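# Lift a staple stick from its box onto the table

## Task

Remove a single stick of staples from the staple box and set it down on the table with its legs pointing down, far enough away that it is clear of both the box's tray and its sleeve.

## Robot and tools

ROBOT. Two arms, left_arm and right_arm, each a six-joint arm with a two-finger parallel gripper and a wrist camera. left_arm's base is at about (+0.040, +0.352, +0.016) m in the scene frame, right_arm's at about (-0.013, -0.273, +0.018) m; both face +x. A camera stand sits behind the arms.

FRAMES. Scene frame: origin at table-top height midway between the nominal bases, +x out over the table, +z up, left_arm toward +y (arm names do not match image sides). Each arm reports its gripper position (metres) and quaternion (wxyz) in its own base frame. Offsets you command are measured along the axes of that arm's current Hand target. The gripper's fingers point along its +z and open and close along its y. end_effector_position is the point between the pads, roughly 1 cm short of the fingertips. Fixed camera cam_low and the table use the scene frame.

THE 14-NUMBER ROW. Both tools that move take rows of 14 numbers, each in [-1, 1], even when one arm stays still: left_arm dx, dy, dz, rx, ry, rz, opening, then right_arm the same seven. dx..rz are an offset from that arm's Hand target as it stood when the action or move began, not a pose; 1.0 equals 0.6 m or 180 degrees, and rx, ry, rz form a single rotation vector. All zeros re-requests the current Hand target; repeating a nonzero offset in a later call moves the arm further. Opening is absolute: +1 fully open (0.094 m), -1 closed. A 0 opening is a real command (half open), so to keep a gripper as it is, resend its present opening.

execute_actions(actions, cameras). actions: a list of actions; each action is up to 15 rows, one per 1/30 s control step, and a short action repeats its last row to fill 15 steps. Every row in an action counts from the start-of-action Hand target. An empty list returns camera images and the fuller state. cameras: names from cam_low, cam_left_wrist, cam_right_wrist, or ["all"]; an unknown name voids the call.

move(target, speed, blend, opening_speed, grip_force, blocking, cameras). target: one 14-number row, or a list of up to 15 rows, every one an offset from the same starting Hand targets. Paths are straight lines, finish together, last at least 0.5 s and are cut off at 10 s. speed: m/s per arm path, 0.002 to 2.9, default 0.25 (turning capped at twice that in rad/s); one value or one per target. blend: metres of corner rounding per waypoint; 0 stops at each. opening_speed: rate of opening change per second on the -1..+1 scale, at least 0.2; use it to close gently on fragile parts. grip_force: newtons per finger pad, 10 to 50, one value or one per arm; it persists, and lower forces close slowly. blocking=false returns after about 0.5 s while the move continues. Moves do not avoid obstacles or the other arm, and a path passing near an arm's own base can flip its shoulder posture, so route around it. The result adds a move: line giving the ending (done, off_target, moving, held, fault) and any limits (paced = clipped pose, held = steps withheld).

wait(seconds 0 to 10, cameras) lets time pass with commands held. stop(cameras) brakes a running move. zoom_image(camera, region=[x0, y0, x1, y1] pixels, at most 504 by 504) magnifies the latest image of cam_low, cam_left_wrist or cam_right_wrist. read_manual(section="licences") only returns licence text. finished_scene(scene) ends the current scene, given its number; make no further call in that reply.

CONTROL BEHAVIOUR. Each step the commanded orientation is limited to 40 degrees from the measured one. Friction and gravity can leave the gripper a few cm off target even in free air; a fresh command re-requests the target, and if a gap persists send the remaining distance as an offset. An arm blocked by something keeps pushing until commanded elsewhere; to relieve it, command back past the gripper. Faster moves hit harder and a target set deeper past the contact presses harder.

READING RESULTS. grip_measured uses the opening scale; empty it can read up to 2.5 mm wide, and on a hard part under full squeeze it reads a bit narrower than the part. Commanding below first-touch reading raises pad force about 1 N per 0.001, jumping to the force limit near 20 N. To release, command an opening well above grip_measured. grip_effort_nm is gripper motor effort (negative closing) and is not pad force. Joint torques include arm weight; joints 1-3 wrap at ±28 N m. Joint velocities may be reported as within noise. Tool commands shows current commands.

CAMERAS. cam_low is fixed; wrist camera pictures can lag while the arm moves. Calibration is given in OpenCV form and may be off by a few mm and degrees.

AVOID. Dropping the stick or letting go while it moves, fast impacts, hard pushes, collisions or squeezing between the two arms or their fingers, straining a wrist camera cable, and anything leaving the table. Long holds, stretched poses or pushing at unreachable targets heat motors: MOTOR HOT appears at 75 °C, 90 °C folds that arm away for the rest of the scene, 100 °C lets it fall.

Each tool is called as a command line: name --argument value for each argument, lists and objects as JSON in quotes; but a table of rows of numbers goes row by row, as --pt "numbers of a row", without its own name.

## Session

execute_actions --actions '[]'

Scene clock: 0.00 s.
left_arm: end_effector_position=(+0.3842, -0.0182, +0.1460) grip_measured=+1.000 grip_effort_nm=n/a end_effector_quat_wxyz=(+0.687, +0.030, +0.726, -0.008) | right_arm: end_effector_position=(+0.3851, -0.0106, +0.1448) grip_measured=+1.000 grip_effort_nm=n/a end_effector_quat_wxyz=(+0.680, +0.054, +0.731, -0.005)
Joint positions: left_arm=[-0.048 1.555 0.233 1.267 0.004 0.029 0.094] | right_arm=[0.014 1.532 0.244 1.212 0.095 0.074 0.094]
Joint velocities: within noise
Joint torques (N m): no reading
Motor temperatures (°C): left_arm=[23 25 27 27 26 23 22] | right_arm=[24 24 31 31 25 23 19]
Heat: left arm: 27 °C; right arm: 31 °C.
Hand target: left_arm +0.3851, -0.0183, +0.1485; +0.689, +0.029, +0.724, -0.008 | right_arm +0.3850, -0.0106, +0.1414; +0.674, +0.054, +0.736, -0.005
Tool commands: left_gripper/opening=+1.0 right_gripper/opening=+1.0

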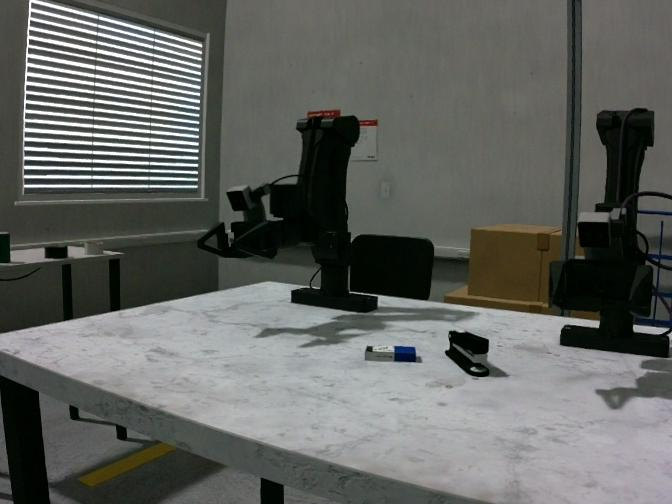

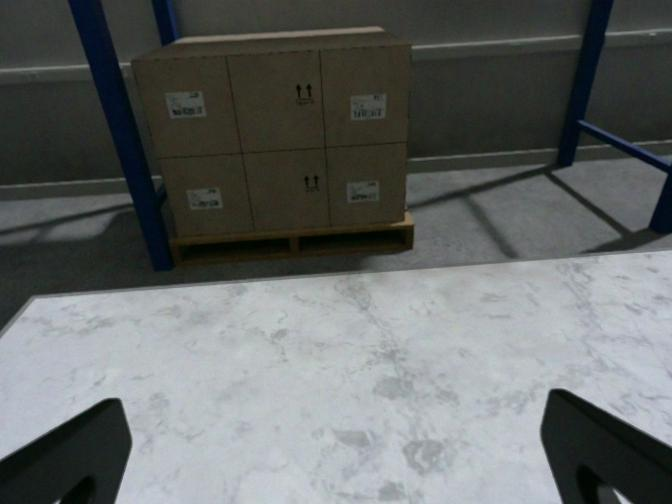

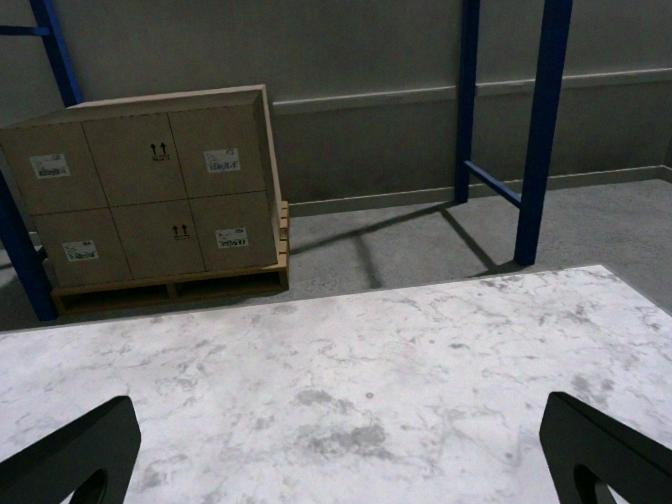

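zoom_image --camera "cam_low" --region '[340, 310, 520, 400]'

Scaled by 2.800 from the camera's 672x504 image, which has a finer 960x720 frame.

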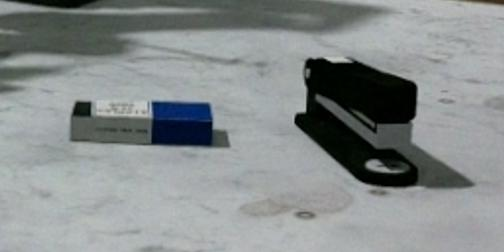

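move --target '[0,0,0,0,0,0,1, -0.0259,0.5541,-0.0251,-0.1636,0.4538,-0.2115,1]' --speed 0.35 --cameras '["all"]'

Scene clock: 48.53 s.
left_arm: end_effector_position=(+0.3842, -0.0182, +0.1460) grip_measured=+1.000 grip_effort_nm=-0.04 end_effector_quat_wxyz=(+0.687, +0.030, +0.726, -0.008) | right_arm: end_effector_position=(+0.3981, +0.3175, +0.1927) grip_measured=+1.000 grip_effort_nm=-0.02 end_effector_quat_wxyz=(+0.155, -0.324, +0.932, +0.049)
Joint positions: left_arm=[-0.048 1.555 0.233 1.267 0.004 0.029 0.094] | right_arm=[0.675 2.398 2.711 -1.557 0.012 0.004 0.094]
Joint torques (N m): left_arm=[0.03 -5.31 4.98 1.7 0 -0.04] | right_arm=[-0.14 -10.15 8.44 0.57 -0.11 -0.11]
Heat: left arm: 30 °C; right arm: 34 °C.
Hand target: left_arm +0.3851, -0.0183, +0.1485; +0.689, +0.029, +0.724, -0.008 | right_arm +0.4000, +0.3201, +0.1798; +0.000, -0.332, +0.943, -0.001
Off the commanded pose: left_arm 0.003 m, 0 deg | right_arm 0.013 m, 19 deg.
joint sent to its limit (right arm) — joint 4 (wrist pitch), lower limit. The joint targets are off in orientation, not in position.
move: off_target (right_arm)
camera_calibration:
cam_right_wrist: T_world_to_cam=[[0.621145, -0.783652, 0.00823419, 0.00241687], [-0.780504, -0.617634, 0.0966554, 0.528526], [-0.0706585, -0.0664638, -0.995284, 0.329263], [0, 0, 0, 1]] pos_world=[0.43428, 0.350213, 0.276605]

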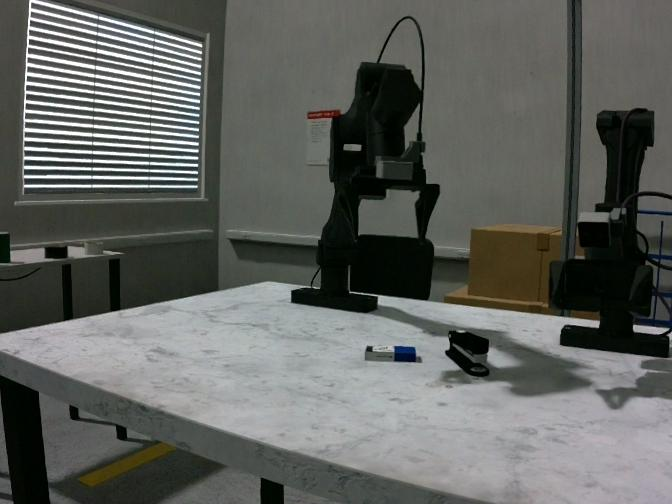

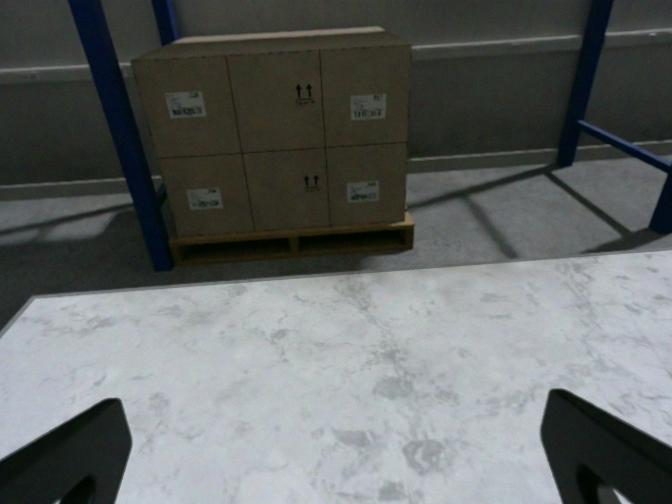

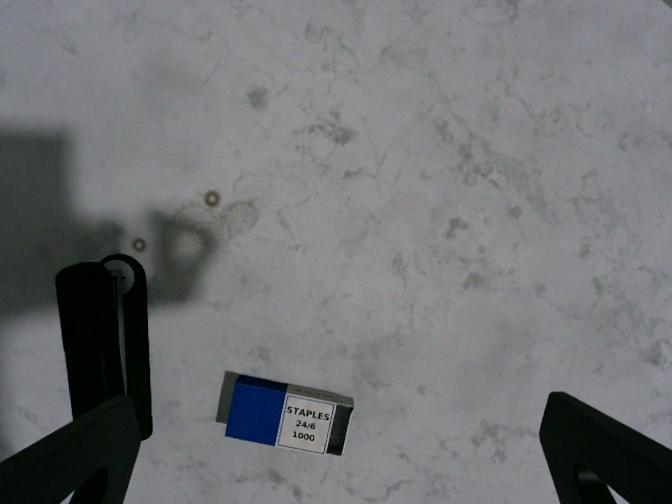

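zoom_image --camera "cam_right_wrist" --region '[180, 340, 390, 480]'

zoom_image --camera "cam_low" --region '[350, 320, 450, 380]'

Scaled by 2.400 from the camera's 672x504 image, which has a finer 960x720 frame.

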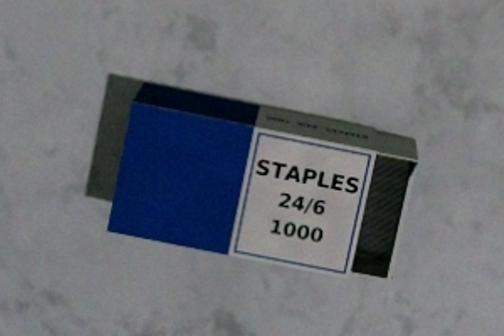

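Scaled by 5.040 from the camera's 672x504 image, which has a finer 960x720 frame.

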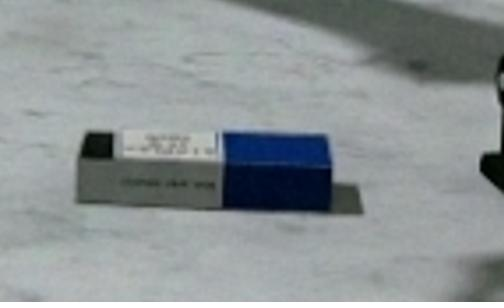

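move --target '[0,0,0,0,0,0,1, 0.1750,-0.0156,0.1497,0,0,0,1]' --speed 0.3 --cameras '["cam_right_wrist"]'

Scene clock: 258.37 s.
left_arm: end_effector_position=(+0.3842, -0.0182, +0.1460) grip_measured=+1.000 grip_effort_nm=-0.03 end_effector_quat_wxyz=(+0.687, +0.030, +0.726, -0.008) | right_arm: end_effector_position=(+0.3203, +0.2437, +0.0795) grip_measured=+1.000 grip_effort_nm=-0.03 end_effector_quat_wxyz=(-0.023, -0.330, +0.944, -0.013)
Joint positions: left_arm=[-0.048 1.555 0.233 1.267 0.004 0.029 0.094] | right_arm=[0.652 2.147 1.865 -1.342 0.01 -0.02 0.094]
Joint torques (N m): left_arm=[0.06 -5.42 4.88 1.67 0.01 -0.04] | right_arm=[-0.23 -14.39 5.85 0.2 -0.08 -0.12]
Motor temperatures (°C): left_arm=[22 26 27 32 25 22 21] | right_arm=[24 27 32 28 23 22 19]
Heat: left arm: 32 °C; right arm: 32 °C.
Hand target: left_arm +0.3851, -0.0183, +0.1485; +0.689, +0.029, +0.724, -0.008 | right_arm +0.3241, +0.2469, +0.0898; +0.000, -0.332, +0.943, -0.001
Off the commanded pose: left_arm 0.003 m, 0 deg | right_arm 0.012 m, 3 deg.
move: off_target (right_arm)
camera_calibration:
cam_right_wrist: T_world_to_cam=[[0.624031, -0.781373, 0.00647341, -0.00755519], [-0.696174, -0.552188, 0.458727, 0.361382], [-0.354862, -0.290767, -0.888554, 0.343359], [0, 0, 0, 1]] pos_world=[0.378145, 0.293485, 0.139366]
Images, in order (width x height): cam_right_wrist 672x504.

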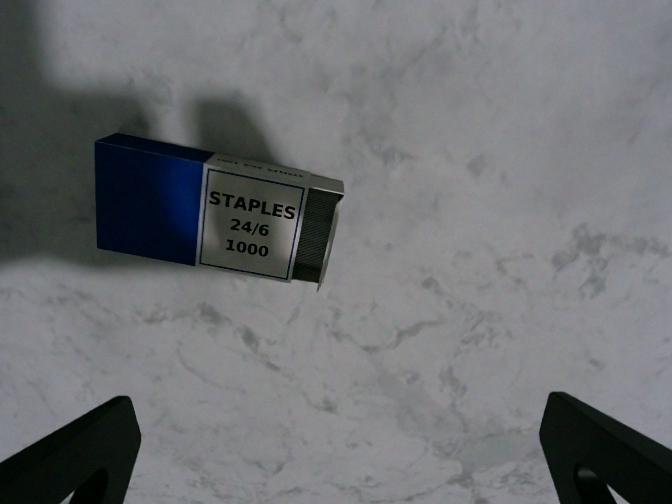

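zoom_image --camera "cam_right_wrist" --region '[200, 140, 380, 320]'

Scaled by 2.800 from the camera's 672x504 image, which has a finer 960x720 frame.

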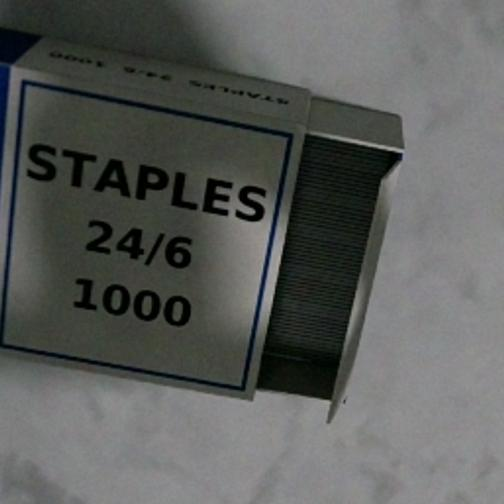

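move --target '[0.0887,-0.4253,-0.2630,0.3072,0.2803,0.1778,1, 0.0368,-0.1803,-0.0720,-0.0995,0.0802,0.5603,1]' --speed 0.3 --cameras '["all"]'

Scene clock: 489.33 s.
left_arm: end_effector_position=(+0.2092, -0.2550, +0.0890) grip_measured=+1.000 grip_effort_nm=-0.04 end_effector_quat_wxyz=(+0.215, +0.509, +0.823, -0.131) | right_arm: end_effector_position=(+0.3718, +0.1470, +0.1356) grip_measured=+1.000 grip_effort_nm=-0.03 end_effector_quat_wxyz=(-0.143, +0.512, +0.842, +0.091)
Joint positions: left_arm=[-0.811 1.377 0.859 -0.561 0.139 0.263 0.094] | right_arm=[0.227 2.153 2.059 -1.556 -0.331 1.306 0.094]
Joint torques (N m): left_arm=[-0.38 -4.4 9.14 0.92 0.23 0.04] | right_arm=[-0.02 -9.91 8.55 -0.16 -0.31 0.08]
Motor temperatures (°C): left_arm=[22 25 27 32 24 22 20] | right_arm=[23 36 31 25 23 22 19]
Heat: left arm: 32 °C; right arm: 36 °C.
Hand target: left_arm +0.2113, -0.2632, +0.0960; +0.219, +0.517, +0.816, -0.139 | right_arm +0.3747, +0.1489, +0.1332; -0.148, +0.516, +0.839, +0.091
Off the commanded pose: left_arm 0.011 m, 1 deg | right_arm 0.004 m, 1 deg.
move: off_target (left_arm)
camera_calibration:
cam_left_wrist: T_world_to_cam=[[-0.896349, -0.443264, -0.00862651, 0.0749425], [-0.441546, 0.894289, -0.0726935, 0.367008], [0.039937, -0.0613498, -0.997317, 0.155703], [0, 0, 0, 1]] pos_world=[0.223007, -0.28544, 0.182611]
cam_right_wrist: T_world_to_cam=[[-0.888084, -0.459575, -0.00992373, 0.401645], [-0.337874, 0.637966, 0.691983, -0.0216867], [-0.311687, 0.617892, -0.721845, 0.211169], [0, 0, 0, 1]] pos_world=[0.415186, 0.0679421, 0.171424]

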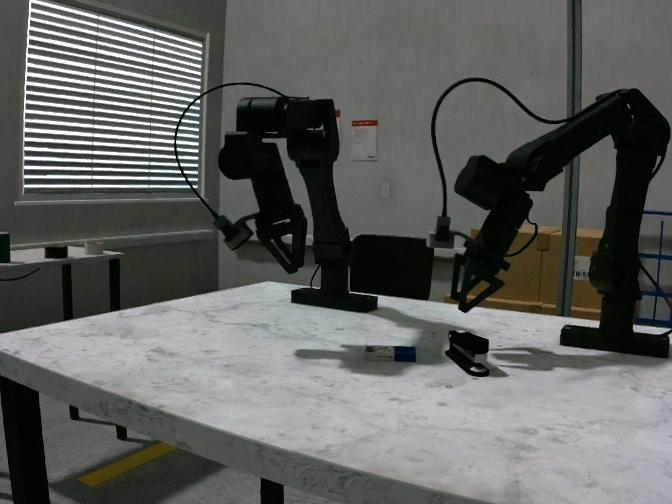

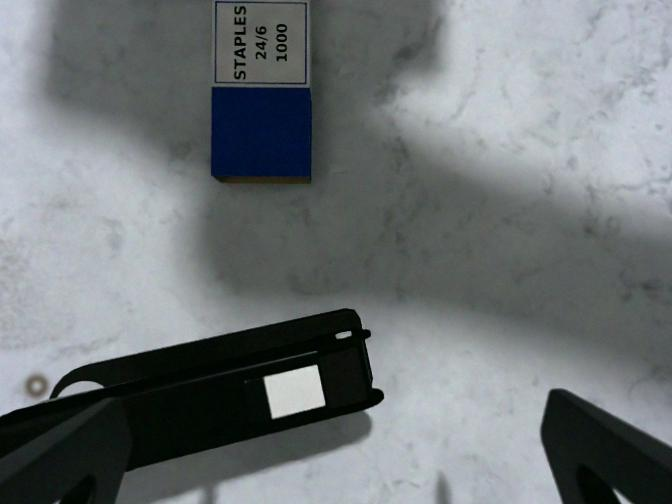

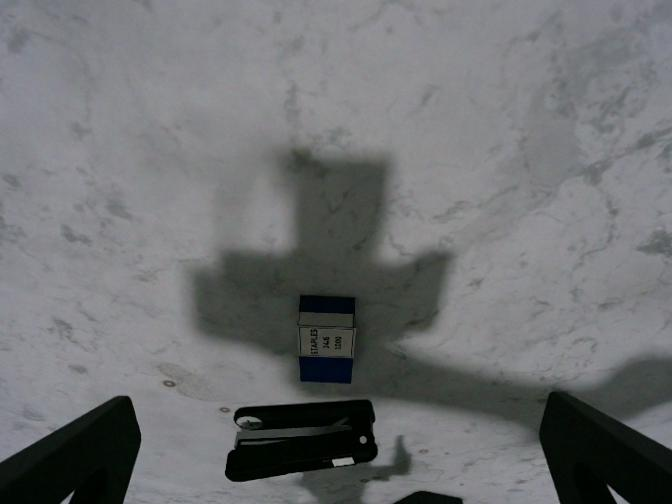

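zoom_image --camera "cam_right_wrist" --region '[280, 280, 380, 400]'

zoom_image --camera "cam_left_wrist" --region '[180, 0, 348, 200]'

Scaled by 4.200 from the camera's 672x504 image, which has a finer 960x720 frame.

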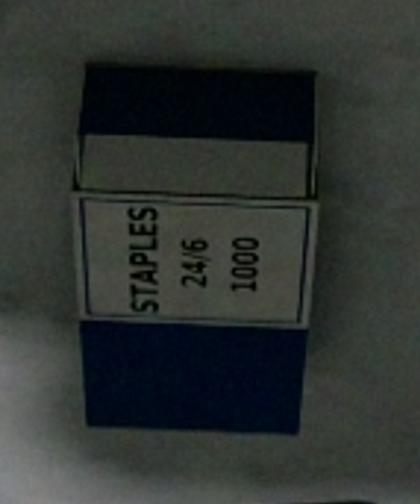

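Scaled by 2.520 from the camera's 672x504 image, which has a finer 960x720 frame.

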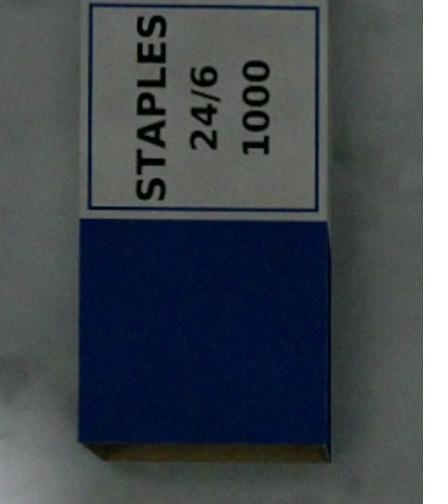

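move --target '[-0.0580,0.0560,0.0805,0,0,0,1, 0,0,0,0,0,0,1]' --speed 0.2 --cameras '["cam_left_wrist", "cam_low"]'

Scene clock: 575.37 s.
left_arm: end_effector_position=(+0.2576, -0.2888, +0.0660) grip_measured=+1.000 grip_effort_nm=-0.04 end_effector_quat_wxyz=(+0.209, +0.513, +0.823, -0.130) | right_arm: end_effector_position=(+0.3718, +0.1470, +0.1356) grip_measured=+1.000 grip_effort_nm=-0.03 end_effector_quat_wxyz=(-0.143, +0.512, +0.842, +0.091)
Joint positions: left_arm=[-0.77 1.645 1.02 -0.474 0.161 0.305 0.094] | right_arm=[0.227 2.153 2.059 -1.556 -0.331 1.307 0.094]
Joint torques (N m): left_arm=[0.51 -6.58 8.68 1.06 0.31 0.12] | right_arm=[-0.03 -9.89 8.55 -0.17 -0.31 0.08]
Heat: left arm: 30 °C; right arm: 34 °C.
Hand target: left_arm +0.2650, -0.2979, +0.0717; +0.219, +0.517, +0.816, -0.138 | right_arm +0.3747, +0.1489, +0.1332; -0.148, +0.516, +0.839, +0.091
Off the commanded pose: left_arm 0.013 m, 2 deg | right_arm 0.004 m, 1 deg.
move: off_target (left_arm)
camera_calibration:
cam_left_wrist: T_world_to_cam=[[-0.899547, -0.436799, -0.00467057, 0.105546], [-0.435766, 0.898062, -0.0599308, 0.415677], [0.0303722, -0.0518753, -0.998192, 0.13394], [0, 0, 0, 1]] pos_world=[0.272014, -0.320253, 0.159103]
Images, in order (width x height): cam_low 672x504, cam_left_wrist 672x504.

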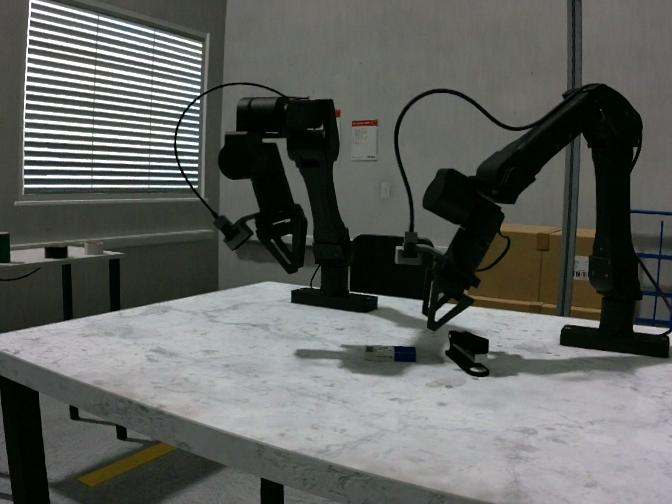

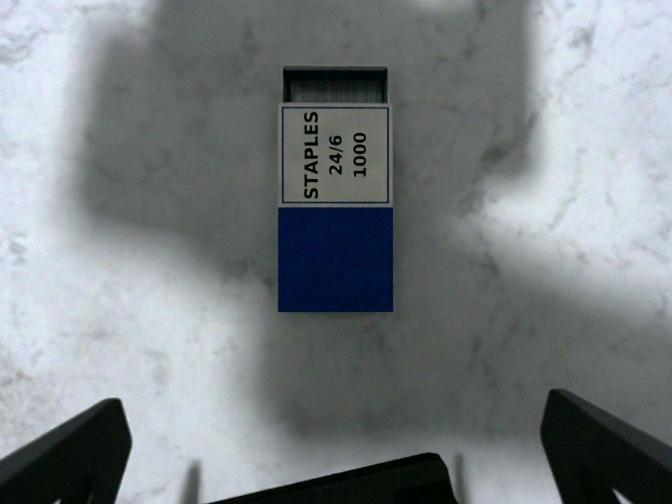

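zoom_image --camera "cam_left_wrist" --region '[266, 56, 406, 126]'

Scaled by 3.600 from the camera's 672x504 image, which has a finer 960x720 frame.

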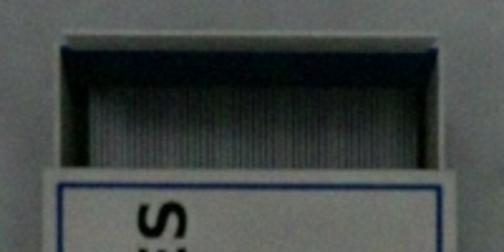

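move --target '[0.0025,0.0007,0.0920,0,0,0,1, 0,0,0,0,0,0,1]' --speed 0.12 --cameras '["cam_left_wrist", "cam_low"]'

Scene clock: 626.40 s.
left_arm: end_effector_position=(+0.2719, -0.3127, +0.0214) grip_measured=+1.000 grip_effort_nm=-0.04 end_effector_quat_wxyz=(+0.212, +0.519, +0.817, -0.133) | right_arm: end_effector_position=(+0.3718, +0.1470, +0.1356) grip_measured=+1.000 grip_effort_nm=-0.02 end_effector_quat_wxyz=(-0.143, +0.512, +0.842, +0.091)
Joint positions: left_arm=[-0.787 1.817 1.02 -0.291 0.161 0.304 0.094] | right_arm=[0.227 2.153 2.059 -1.556 -0.331 1.307 0.094]
Joint torques (N m): left_arm=[-0.62 -7.95 7.75 1.06 0.15 -0.1] | right_arm=[-0.03 -9.89 8.57 -0.16 -0.3 0.09]
Motor temperatures (°C): left_arm=[21 25 29 27 24 22 20] | right_arm=[23 34 33 24 23 22 19]
Heat: left arm: 29 °C; right arm: 34 °C.
Hand target: left_arm +0.2767, -0.3215, +0.0230; +0.219, +0.517, +0.816, -0.138 | right_arm +0.3747, +0.1489, +0.1332; -0.148, +0.516, +0.839, +0.091
Off the commanded pose: left_arm 0.010 m, 1 deg | right_arm 0.004 m, 1 deg.
move: done
camera_calibration:
cam_left_wrist: T_world_to_cam=[[-0.906521, -0.422096, -0.007417, 0.114333], [-0.420601, 0.90454, -0.0700072, 0.438827], [0.0362587, -0.0603433, -0.997519, 0.0834473], [0, 0, 0, 1]] pos_world=[0.285191, -0.343642, 0.114809]
Images, in order (width x height): cam_low 672x504, cam_left_wrist 672x504.

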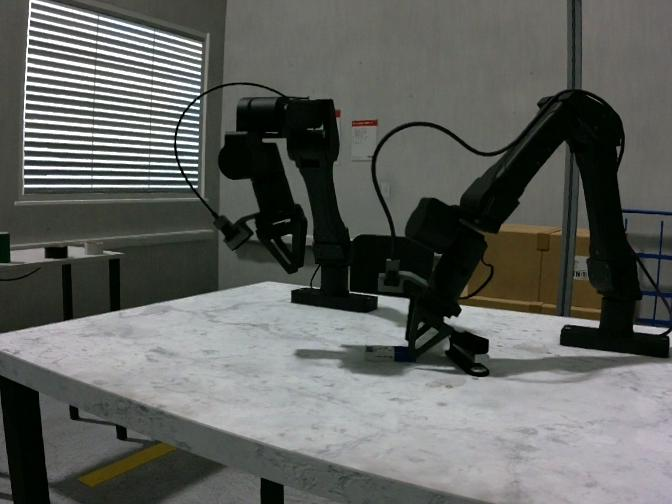

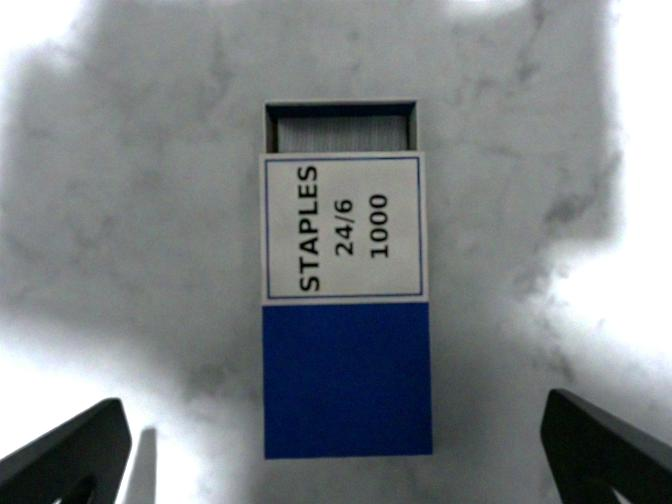

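zoom_image --camera "cam_low" --region '[350, 260, 510, 390]'

zoom_image --camera "cam_left_wrist" --region '[240, 80, 440, 180]'

Scaled by 3.150 from the camera's 672x504 image, which has a finer 960x720 frame.

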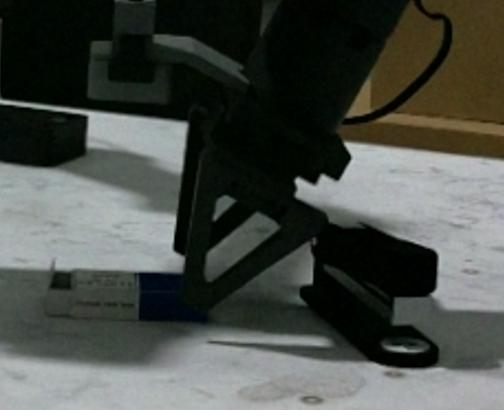

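Scaled by 2.520 from the camera's 672x504 image, which has a finer 960x720 frame.

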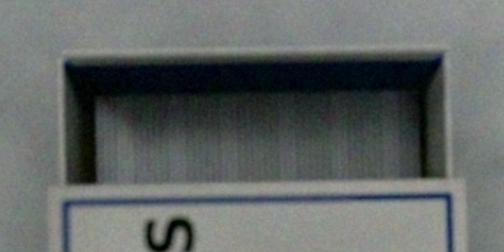

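move --target '[0.0092,-0.0050,0.0158,0,0,0,1, 0,0,0,0,0,0,1]' --speed 0.06 --cameras '["cam_left_wrist", "cam_low"]'

Scene clock: 662.33 s.
left_arm: end_effector_position=(+0.2756, -0.3207, +0.0201) grip_measured=+1.000 grip_effort_nm=-0.04 end_effector_quat_wxyz=(+0.225, +0.518, +0.813, -0.138) | right_arm: end_effector_position=(+0.3718, +0.1470, +0.1356) grip_measured=+1.000 grip_effort_nm=-0.03 end_effector_quat_wxyz=(-0.143, +0.512, +0.842, +0.091)
Joint positions: left_arm=[-0.795 1.834 1.02 -0.245 0.161 0.297 0.094] | right_arm=[0.227 2.153 2.059 -1.556 -0.331 1.307 0.094]
Joint torques (N m): left_arm=[-0.49 -7.69 5.78 1.08 0.1 -0.13] | right_arm=[-0.05 -9.91 8.55 -0.16 -0.31 0.09]
Heat: left arm: 29 °C; right arm: 33 °C.
Hand target: left_arm +0.2740, -0.3227, +0.0121; +0.219, +0.517, +0.816, -0.138 | right_arm +0.3747, +0.1489, +0.1332; -0.148, +0.516, +0.839, +0.091
Off the commanded pose: left_arm 0.008 m, 1 deg | right_arm 0.004 m, 1 deg.
move: done
camera_calibration:
cam_left_wrist: T_world_to_cam=[[-0.906882, -0.421155, -0.0138872, 0.114816], [-0.417952, 0.903206, -0.0976475, 0.446875], [0.0536677, -0.0827506, -0.995124, 0.0695359], [0, 0, 0, 1]] pos_world=[0.287165, -0.34951, 0.114427]
Images, in order (width x height): cam_low 672x504, cam_left_wrist 672x504.

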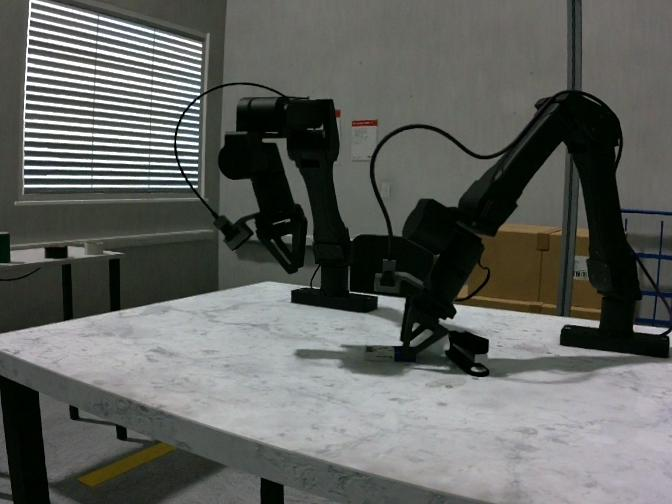

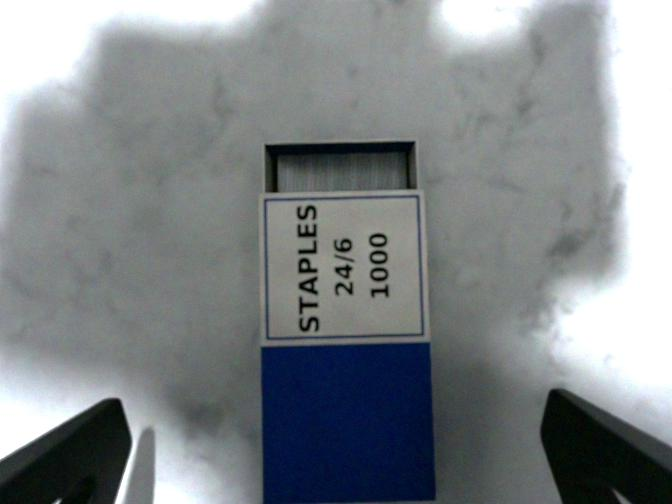

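move --target '[0.0055,-0.0030,0.0095,0,0,0,1, 0,0,0,0,0,0,1]' --speed 0.1 --cameras '["cam_low"]'

zoom_image --camera "cam_low" --region '[350, 260, 510, 390]'

Scene clock: 674.90 s.
left_arm: end_effector_position=(+0.2774, -0.3253, +0.0187) grip_measured=+1.000 grip_effort_nm=-0.04 end_effector_quat_wxyz=(+0.232, +0.518, +0.811, -0.140) | right_arm: end_effector_position=(+0.3718, +0.1470, +0.1356) grip_measured=+1.000 grip_effort_nm=-0.03 end_effector_quat_wxyz=(-0.143, +0.512, +0.842, +0.091)
Joint positions: left_arm=[-0.799 1.845 1.02 -0.218 0.161 0.293 0.094] | right_arm=[0.227 2.153 2.059 -1.556 -0.331 1.307 0.094]
Joint torques (N m): left_arm=[-0.54 -7.54 4.86 1.18 0.11 -0.1] | right_arm=[-0.02 -9.92 8.55 -0.17 -0.3 0.09]
Heat: left arm: 28 °C; right arm: 33 °C.
Hand target: left_arm +0.2724, -0.3235, +0.0055; +0.219, +0.516, +0.816, -0.138 | right_arm +0.3747, +0.1489, +0.1332; -0.148, +0.516, +0.839, +0.091
Off the commanded pose: left_arm 0.014 m, 2 deg | right_arm 0.004 m, 1 deg.
move: off_target (left_arm)
Images, in order (width x height): cam_low 672x504.

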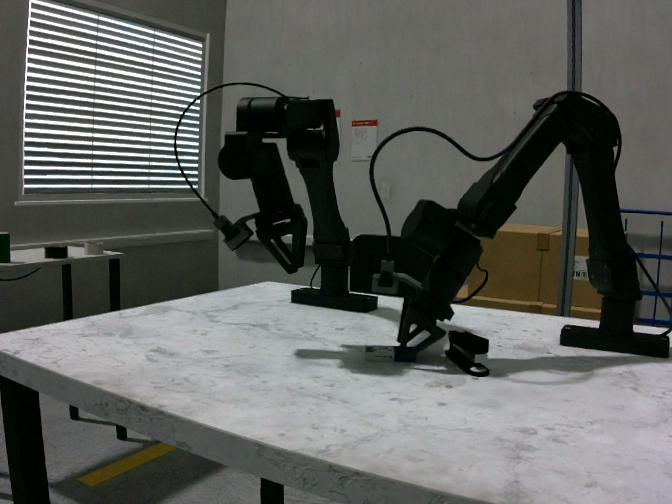

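Scaled by 3.150 from the camera's 672x504 image, which has a finer 960x720 frame.

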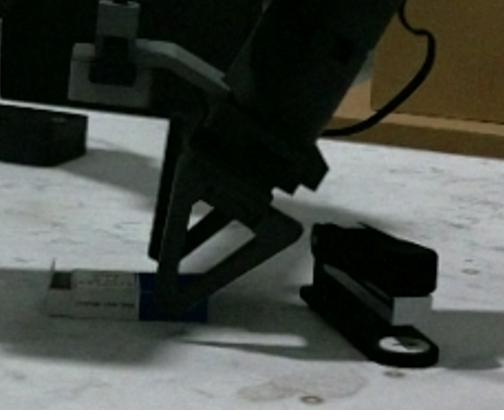

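move --target '[0.0138,0,0.0073,0,0,0,1, 0,0,0,0,0,0,1]' --speed 0.1 --cameras '["cam_low", "cam_left_wrist"]'

zoom_image --camera "cam_low" --region '[350, 260, 510, 390]'

Scene clock: 696.47 s.
left_arm: end_effector_position=(+0.2746, -0.3224, +0.0122) grip_measured=+1.000 grip_effort_nm=-0.04 end_effector_quat_wxyz=(+0.233, +0.518, +0.811, -0.141) | right_arm: end_effector_position=(+0.3718, +0.1470, +0.1356) grip_measured=+1.000 grip_effort_nm=-0.03 end_effector_quat_wxyz=(-0.143, +0.512, +0.842, +0.091)
Joint positions: left_arm=[-0.799 1.845 0.986 -0.181 0.161 0.293 0.094] | right_arm=[0.227 2.153 2.059 -1.556 -0.331 1.307 0.094]
Joint torques (N m): left_arm=[-0.1 -7.25 4.77 1.09 0.11 -0.09] | right_arm=[-0.03 -9.92 8.55 -0.16 -0.31 0.09]
Heat: left arm: 28 °C; right arm: 33 °C.
Hand target: left_arm +0.2702, -0.3189, -0.0025; +0.219, +0.516, +0.816, -0.138 | right_arm +0.3747, +0.1489, +0.1332; -0.148, +0.516, +0.839, +0.091
Off the commanded pose: left_arm 0.016 m, 2 deg | right_arm 0.004 m, 1 deg.
move: off_target (left_arm)
camera_calibration:
cam_left_wrist: T_world_to_cam=[[-0.906986, -0.420784, -0.0178074, 0.113213], [-0.41618, 0.901943, -0.115294, 0.446553], [0.0645749, -0.0971586, -0.993172, 0.0539059], [0, 0, 0, 1]] pos_world=[0.285048, -0.34989, 0.107039]
Images, in order (width x height): cam_low 672x504, cam_left_wrist 672x504.

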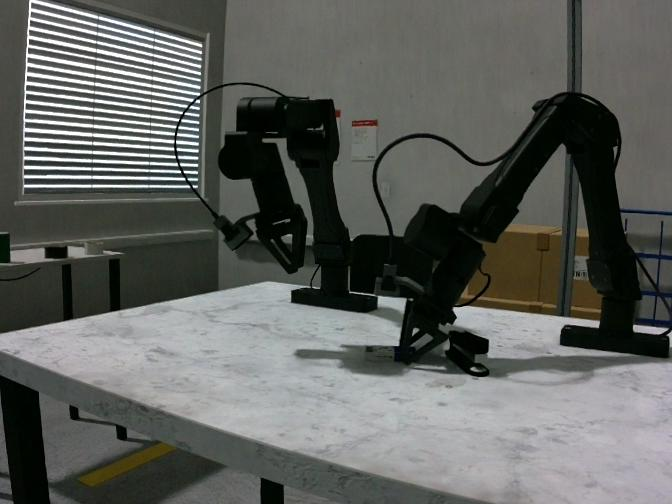

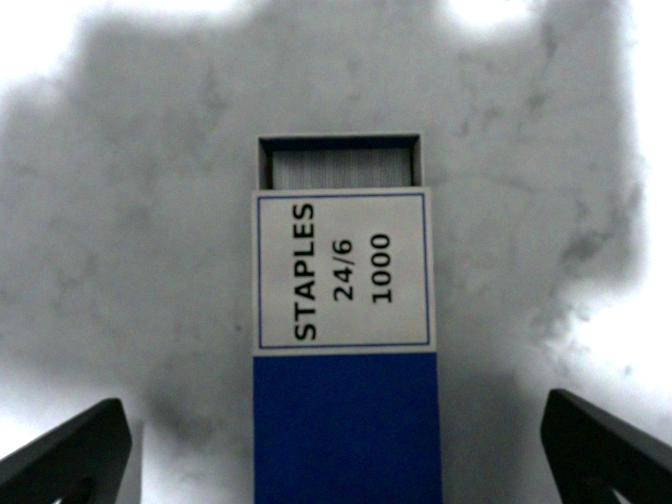

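Scaled by 3.150 from the camera's 672x504 image, which has a finer 960x720 frame.

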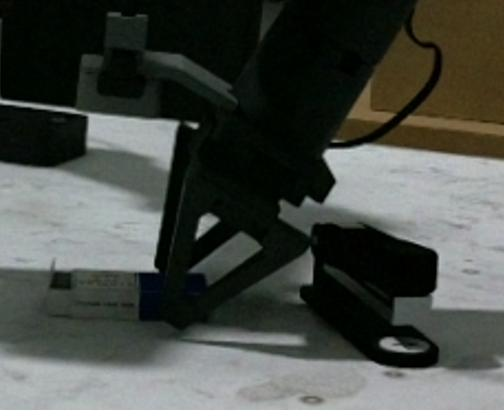

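move --target '[0.0150,-0.0040,-0.0080,0,0,0,1, 0,0,0,0,0,0,1]' --speed 0.1 --cameras '["cam_left_wrist"]'

Scene clock: 722.20 s.
left_arm: end_effector_position=(+0.2717, -0.3194, +0.0057) grip_measured=+1.000 grip_effort_nm=-0.04 end_effector_quat_wxyz=(+0.236, +0.518, +0.810, -0.141) | right_arm: end_effector_position=(+0.3718, +0.1470, +0.1356) grip_measured=+1.000 grip_effort_nm=-0.03 end_effector_quat_wxyz=(-0.143, +0.512, +0.842, +0.091)
Joint positions: left_arm=[-0.799 1.845 0.951 -0.14 0.161 0.294 0.094] | right_arm=[0.227 2.153 2.059 -1.556 -0.331 1.307 0.094]
Joint torques (N m): left_arm=[-0.09 -9.59 3.69 0.9 0.15 -0.06] | right_arm=[-0.03 -9.91 8.55 -0.16 -0.31 0.08]
Heat: left arm: 28 °C; right arm: 33 °C.
Hand target: left_arm +0.2637, -0.3108, -0.0028; +0.219, +0.516, +0.816, -0.138 | right_arm +0.3747, +0.1489, +0.1332; -0.148, +0.516, +0.839, +0.091
Off the commanded pose: left_arm 0.015 m, 2 deg | right_arm 0.004 m, 1 deg.
move: off_target (left_arm)
camera_calibration:
cam_left_wrist: T_world_to_cam=[[-0.907151, -0.420333, -0.0199152, 0.111908], [-0.415196, 0.901758, -0.120187, 0.441621], [0.0684774, -0.10076, -0.992551, 0.0457761], [0, 0, 0, 1]] pos_world=[0.281742, -0.346585, 0.100741]
Images, in order (width x height): cam_left_wrist 672x504.

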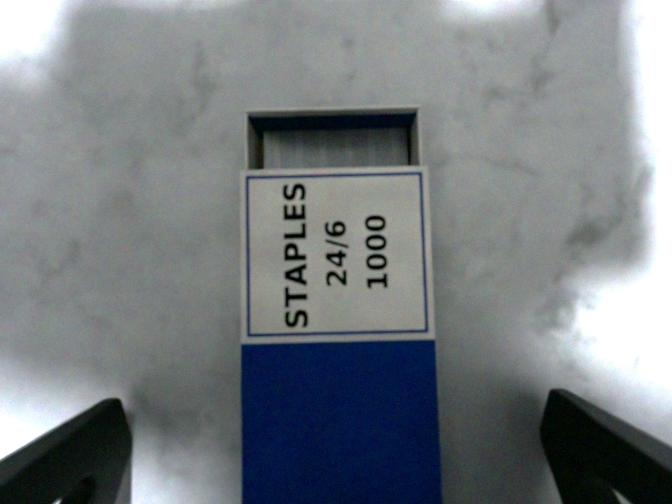

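move --target '[0.0060,-0.0010,-0.0150,0,0,0,1, 0,0,0,0,0,0,1]' --speed 0.1 --cameras '["cam_left_wrist"]'

Scene clock: 732.50 s.
left_arm: end_effector_position=(+0.2682, -0.3159, +0.0057) grip_measured=+1.000 grip_effort_nm=-0.04 end_effector_quat_wxyz=(+0.236, +0.518, +0.810, -0.141) | right_arm: end_effector_position=(+0.3718, +0.1470, +0.1356) grip_measured=+1.000 grip_effort_nm=-0.03 end_effector_quat_wxyz=(-0.143, +0.512, +0.842, +0.091)
Joint positions: left_arm=[-0.799 1.829 0.929 -0.134 0.161 0.294 0.094] | right_arm=[0.227 2.153 2.059 -1.556 -0.331 1.307 0.094]
Joint torques (N m): left_arm=[0.76 -11.25 3.63 0.7 0.14 -0.02] | right_arm=[-0.03 -9.91 8.57 -0.16 -0.31 0.09]
Heat: left arm: 28 °C; right arm: 33 °C.
Hand target: left_arm +0.2599, -0.3041, +0.0032; +0.219, +0.516, +0.816, -0.138 | right_arm +0.3747, +0.1489, +0.1332; -0.148, +0.516, +0.839, +0.091
Off the commanded pose: left_arm 0.015 m, 2 deg | right_arm 0.004 m, 1 deg.
move: off_target (left_arm)
camera_calibration:
cam_left_wrist: T_world_to_cam=[[-0.907176, -0.420273, -0.0200722, 0.110287], [-0.415092, 0.901752, -0.12059, 0.436919], [0.068781, -0.101065, -0.992499, 0.0460851], [0, 0, 0, 1]] pos_world=[0.278242, -0.342984, 0.100641]
Images, in order (width x height): cam_left_wrist 672x504.

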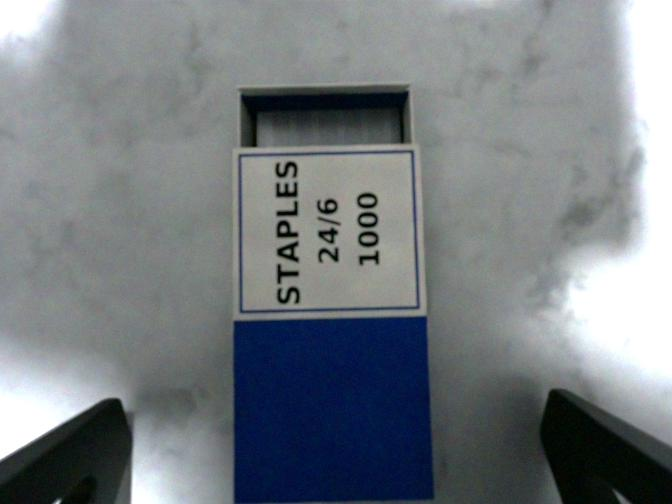

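move --pt "0.0030 0 -0.0060 0 0 0 1 0 0 0 0 0 0 1" --pt "0.0030 0 -0.0060 0 0 0 -0.24 0 0 0 0 0 0 1" --speed 0.1 --grip_force '[20, 15]' --cameras '["cam_left_wrist", "cam_low"]'

Scene clock: 749.30 s.
left_arm: end_effector_position=(+0.2663, -0.3108, +0.0058) grip_measured=-0.182 grip_effort_nm=-0.49 end_effector_quat_wxyz=(+0.232, +0.516, +0.813, -0.140) | right_arm: end_effector_position=(+0.3718, +0.1470, +0.1356) grip_measured=+1.000 grip_effort_nm=-0.03 end_effector_quat_wxyz=(-0.143, +0.512, +0.842, +0.091)
Joint positions: left_arm=[-0.794 1.816 0.917 -0.145 0.161 0.294 0.038] | right_arm=[0.227 2.153 2.059 -1.556 -0.331 1.307 0.094]
Joint torques (N m): left_arm=[0.42 -11.64 3.88 0.73 0.15 0] | right_arm=[-0.03 -9.91 8.57 -0.16 -0.31 0.08]
Heat: left arm: 28 °C; right arm: 33 °C.
Hand target: left_arm +0.2585, -0.3012, +0.0055; +0.219, +0.516, +0.816, -0.138 | right_arm +0.3747, +0.1489, +0.1332; -0.148, +0.516, +0.839, +0.091
Off the commanded pose: left_arm 0.013 m, 2 deg | right_arm 0.004 m, 1 deg.
grip_force (N): 20, 15
move: off_target (left_arm); target 2's new opening was sent with left_arm's hand 0.013 m and 2 deg from that target
camera_calibration:
cam_left_wrist: T_world_to_cam=[[-0.905036, -0.424993, -0.0170309, 0.10869], [-0.42065, 0.900278, -0.112042, 0.432588], [0.0629496, -0.0942379, -0.993558, 0.0505431], [0, 0, 0, 1]] pos_world=[0.277155, -0.338494, 0.100537]
Images, in order (width x height): cam_low 672x504, cam_left_wrist 672x504.

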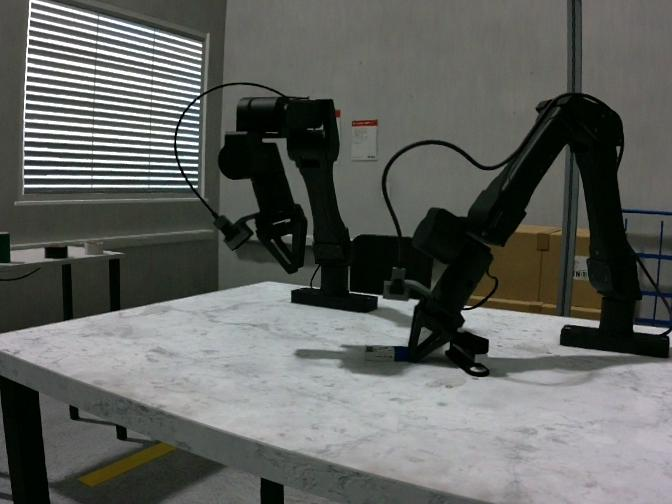

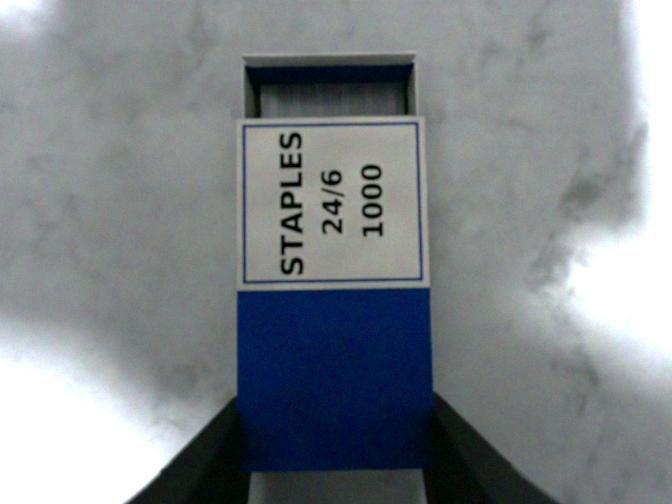

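move --target '[0,0,0,0,0,0,-0.24, 0.1328,0.0105,0.1463,0,0,0,1]' --speed 0.2 --cameras '["cam_right_wrist", "cam_left_wrist", "cam_low"]'

Scene clock: 766.07 s.
left_arm: end_effector_position=(+0.2663, -0.3108, +0.0058) grip_measured=-0.182 grip_effort_nm=-0.51 end_effector_quat_wxyz=(+0.232, +0.516, +0.813, -0.140) | right_arm: end_effector_position=(+0.3292, +0.2450, +0.0670) grip_measured=+1.000 grip_effort_nm=-0.03 end_effector_quat_wxyz=(-0.159, +0.514, +0.840, +0.072)
Joint positions: left_arm=[-0.794 1.816 0.917 -0.145 0.161 0.294 0.038] | right_arm=[0.486 2.153 1.784 -1.241 -0.35 1.577 0.094]
Joint torques (N m): left_arm=[0.38 -11.73 4 0.73 0.16 -0.02] | right_arm=[-0.31 -14.56 5.78 0.15 -0.22 0.1]
Heat: left arm: 28 °C; right arm: 33 °C.
Hand target: left_arm +0.2585, -0.3012, +0.0055; +0.219, +0.516, +0.816, -0.138 | right_arm +0.3330, +0.2454, +0.0780; -0.148, +0.516, +0.839, +0.091
Off the commanded pose: left_arm 0.012 m, 2 deg | right_arm 0.012 m, 3 deg.
grip_force (N): 20, 15
move: off_target (left_arm, right_arm)
camera_calibration:
cam_left_wrist: T_world_to_cam=[[-0.905036, -0.424993, -0.0170309, 0.10869], [-0.42065, 0.900278, -0.112042, 0.432588], [0.0629496, -0.0942379, -0.993558, 0.0505431], [0, 0, 0, 1]] pos_world=[0.277155, -0.338494, 0.100537]
cam_right_wrist: T_world_to_cam=[[-0.885928, -0.462108, 0.0398419, 0.40472], [-0.306178, 0.64718, 0.698149, -0.0642796], [-0.348405, 0.606311, -0.714843, 0.102219], [0, 0, 0, 1]] pos_world=[0.374485, 0.166648, 0.101822]

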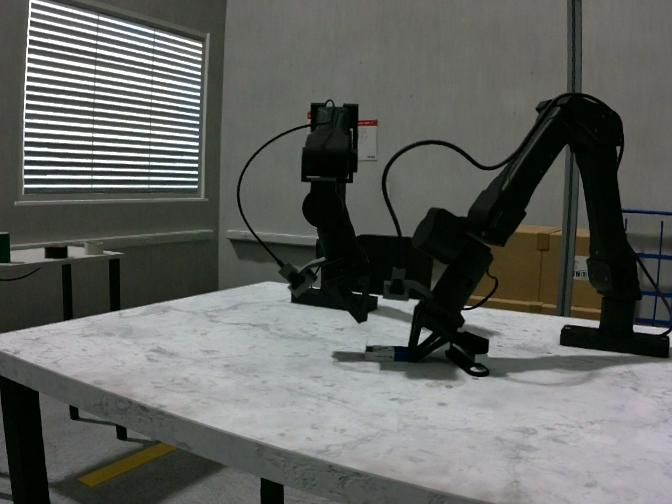

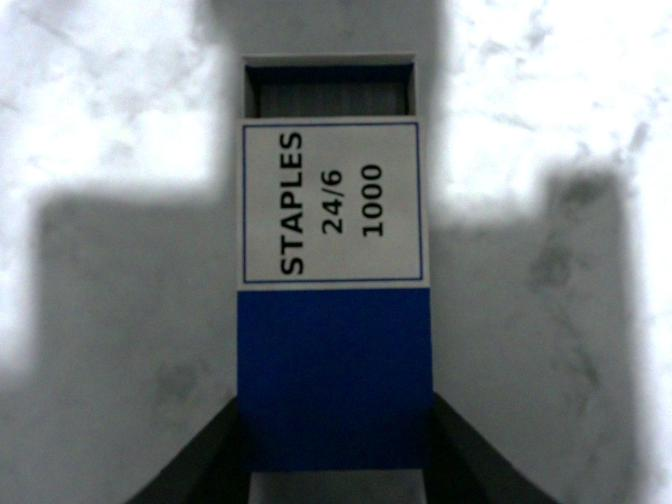

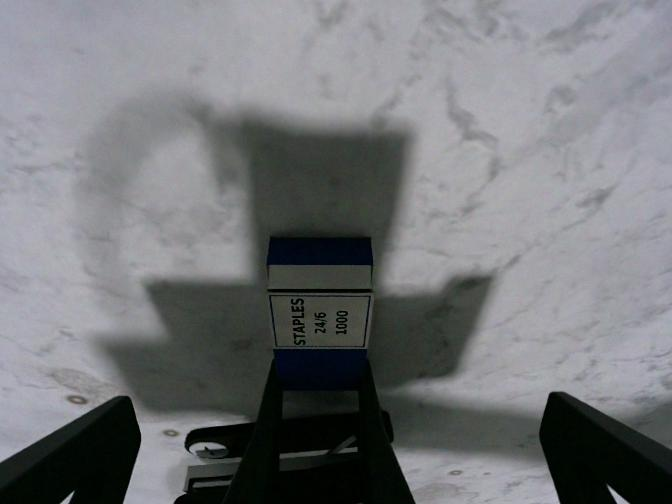

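zoom_image --camera "cam_right_wrist" --region '[240, 220, 400, 400]'

Scaled by 2.800 from the camera's 672x504 image, which has a finer 960x720 frame.

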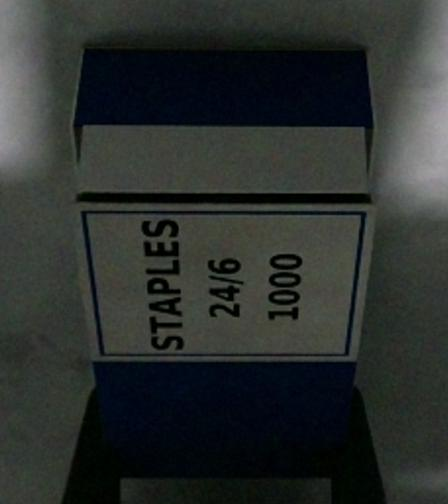

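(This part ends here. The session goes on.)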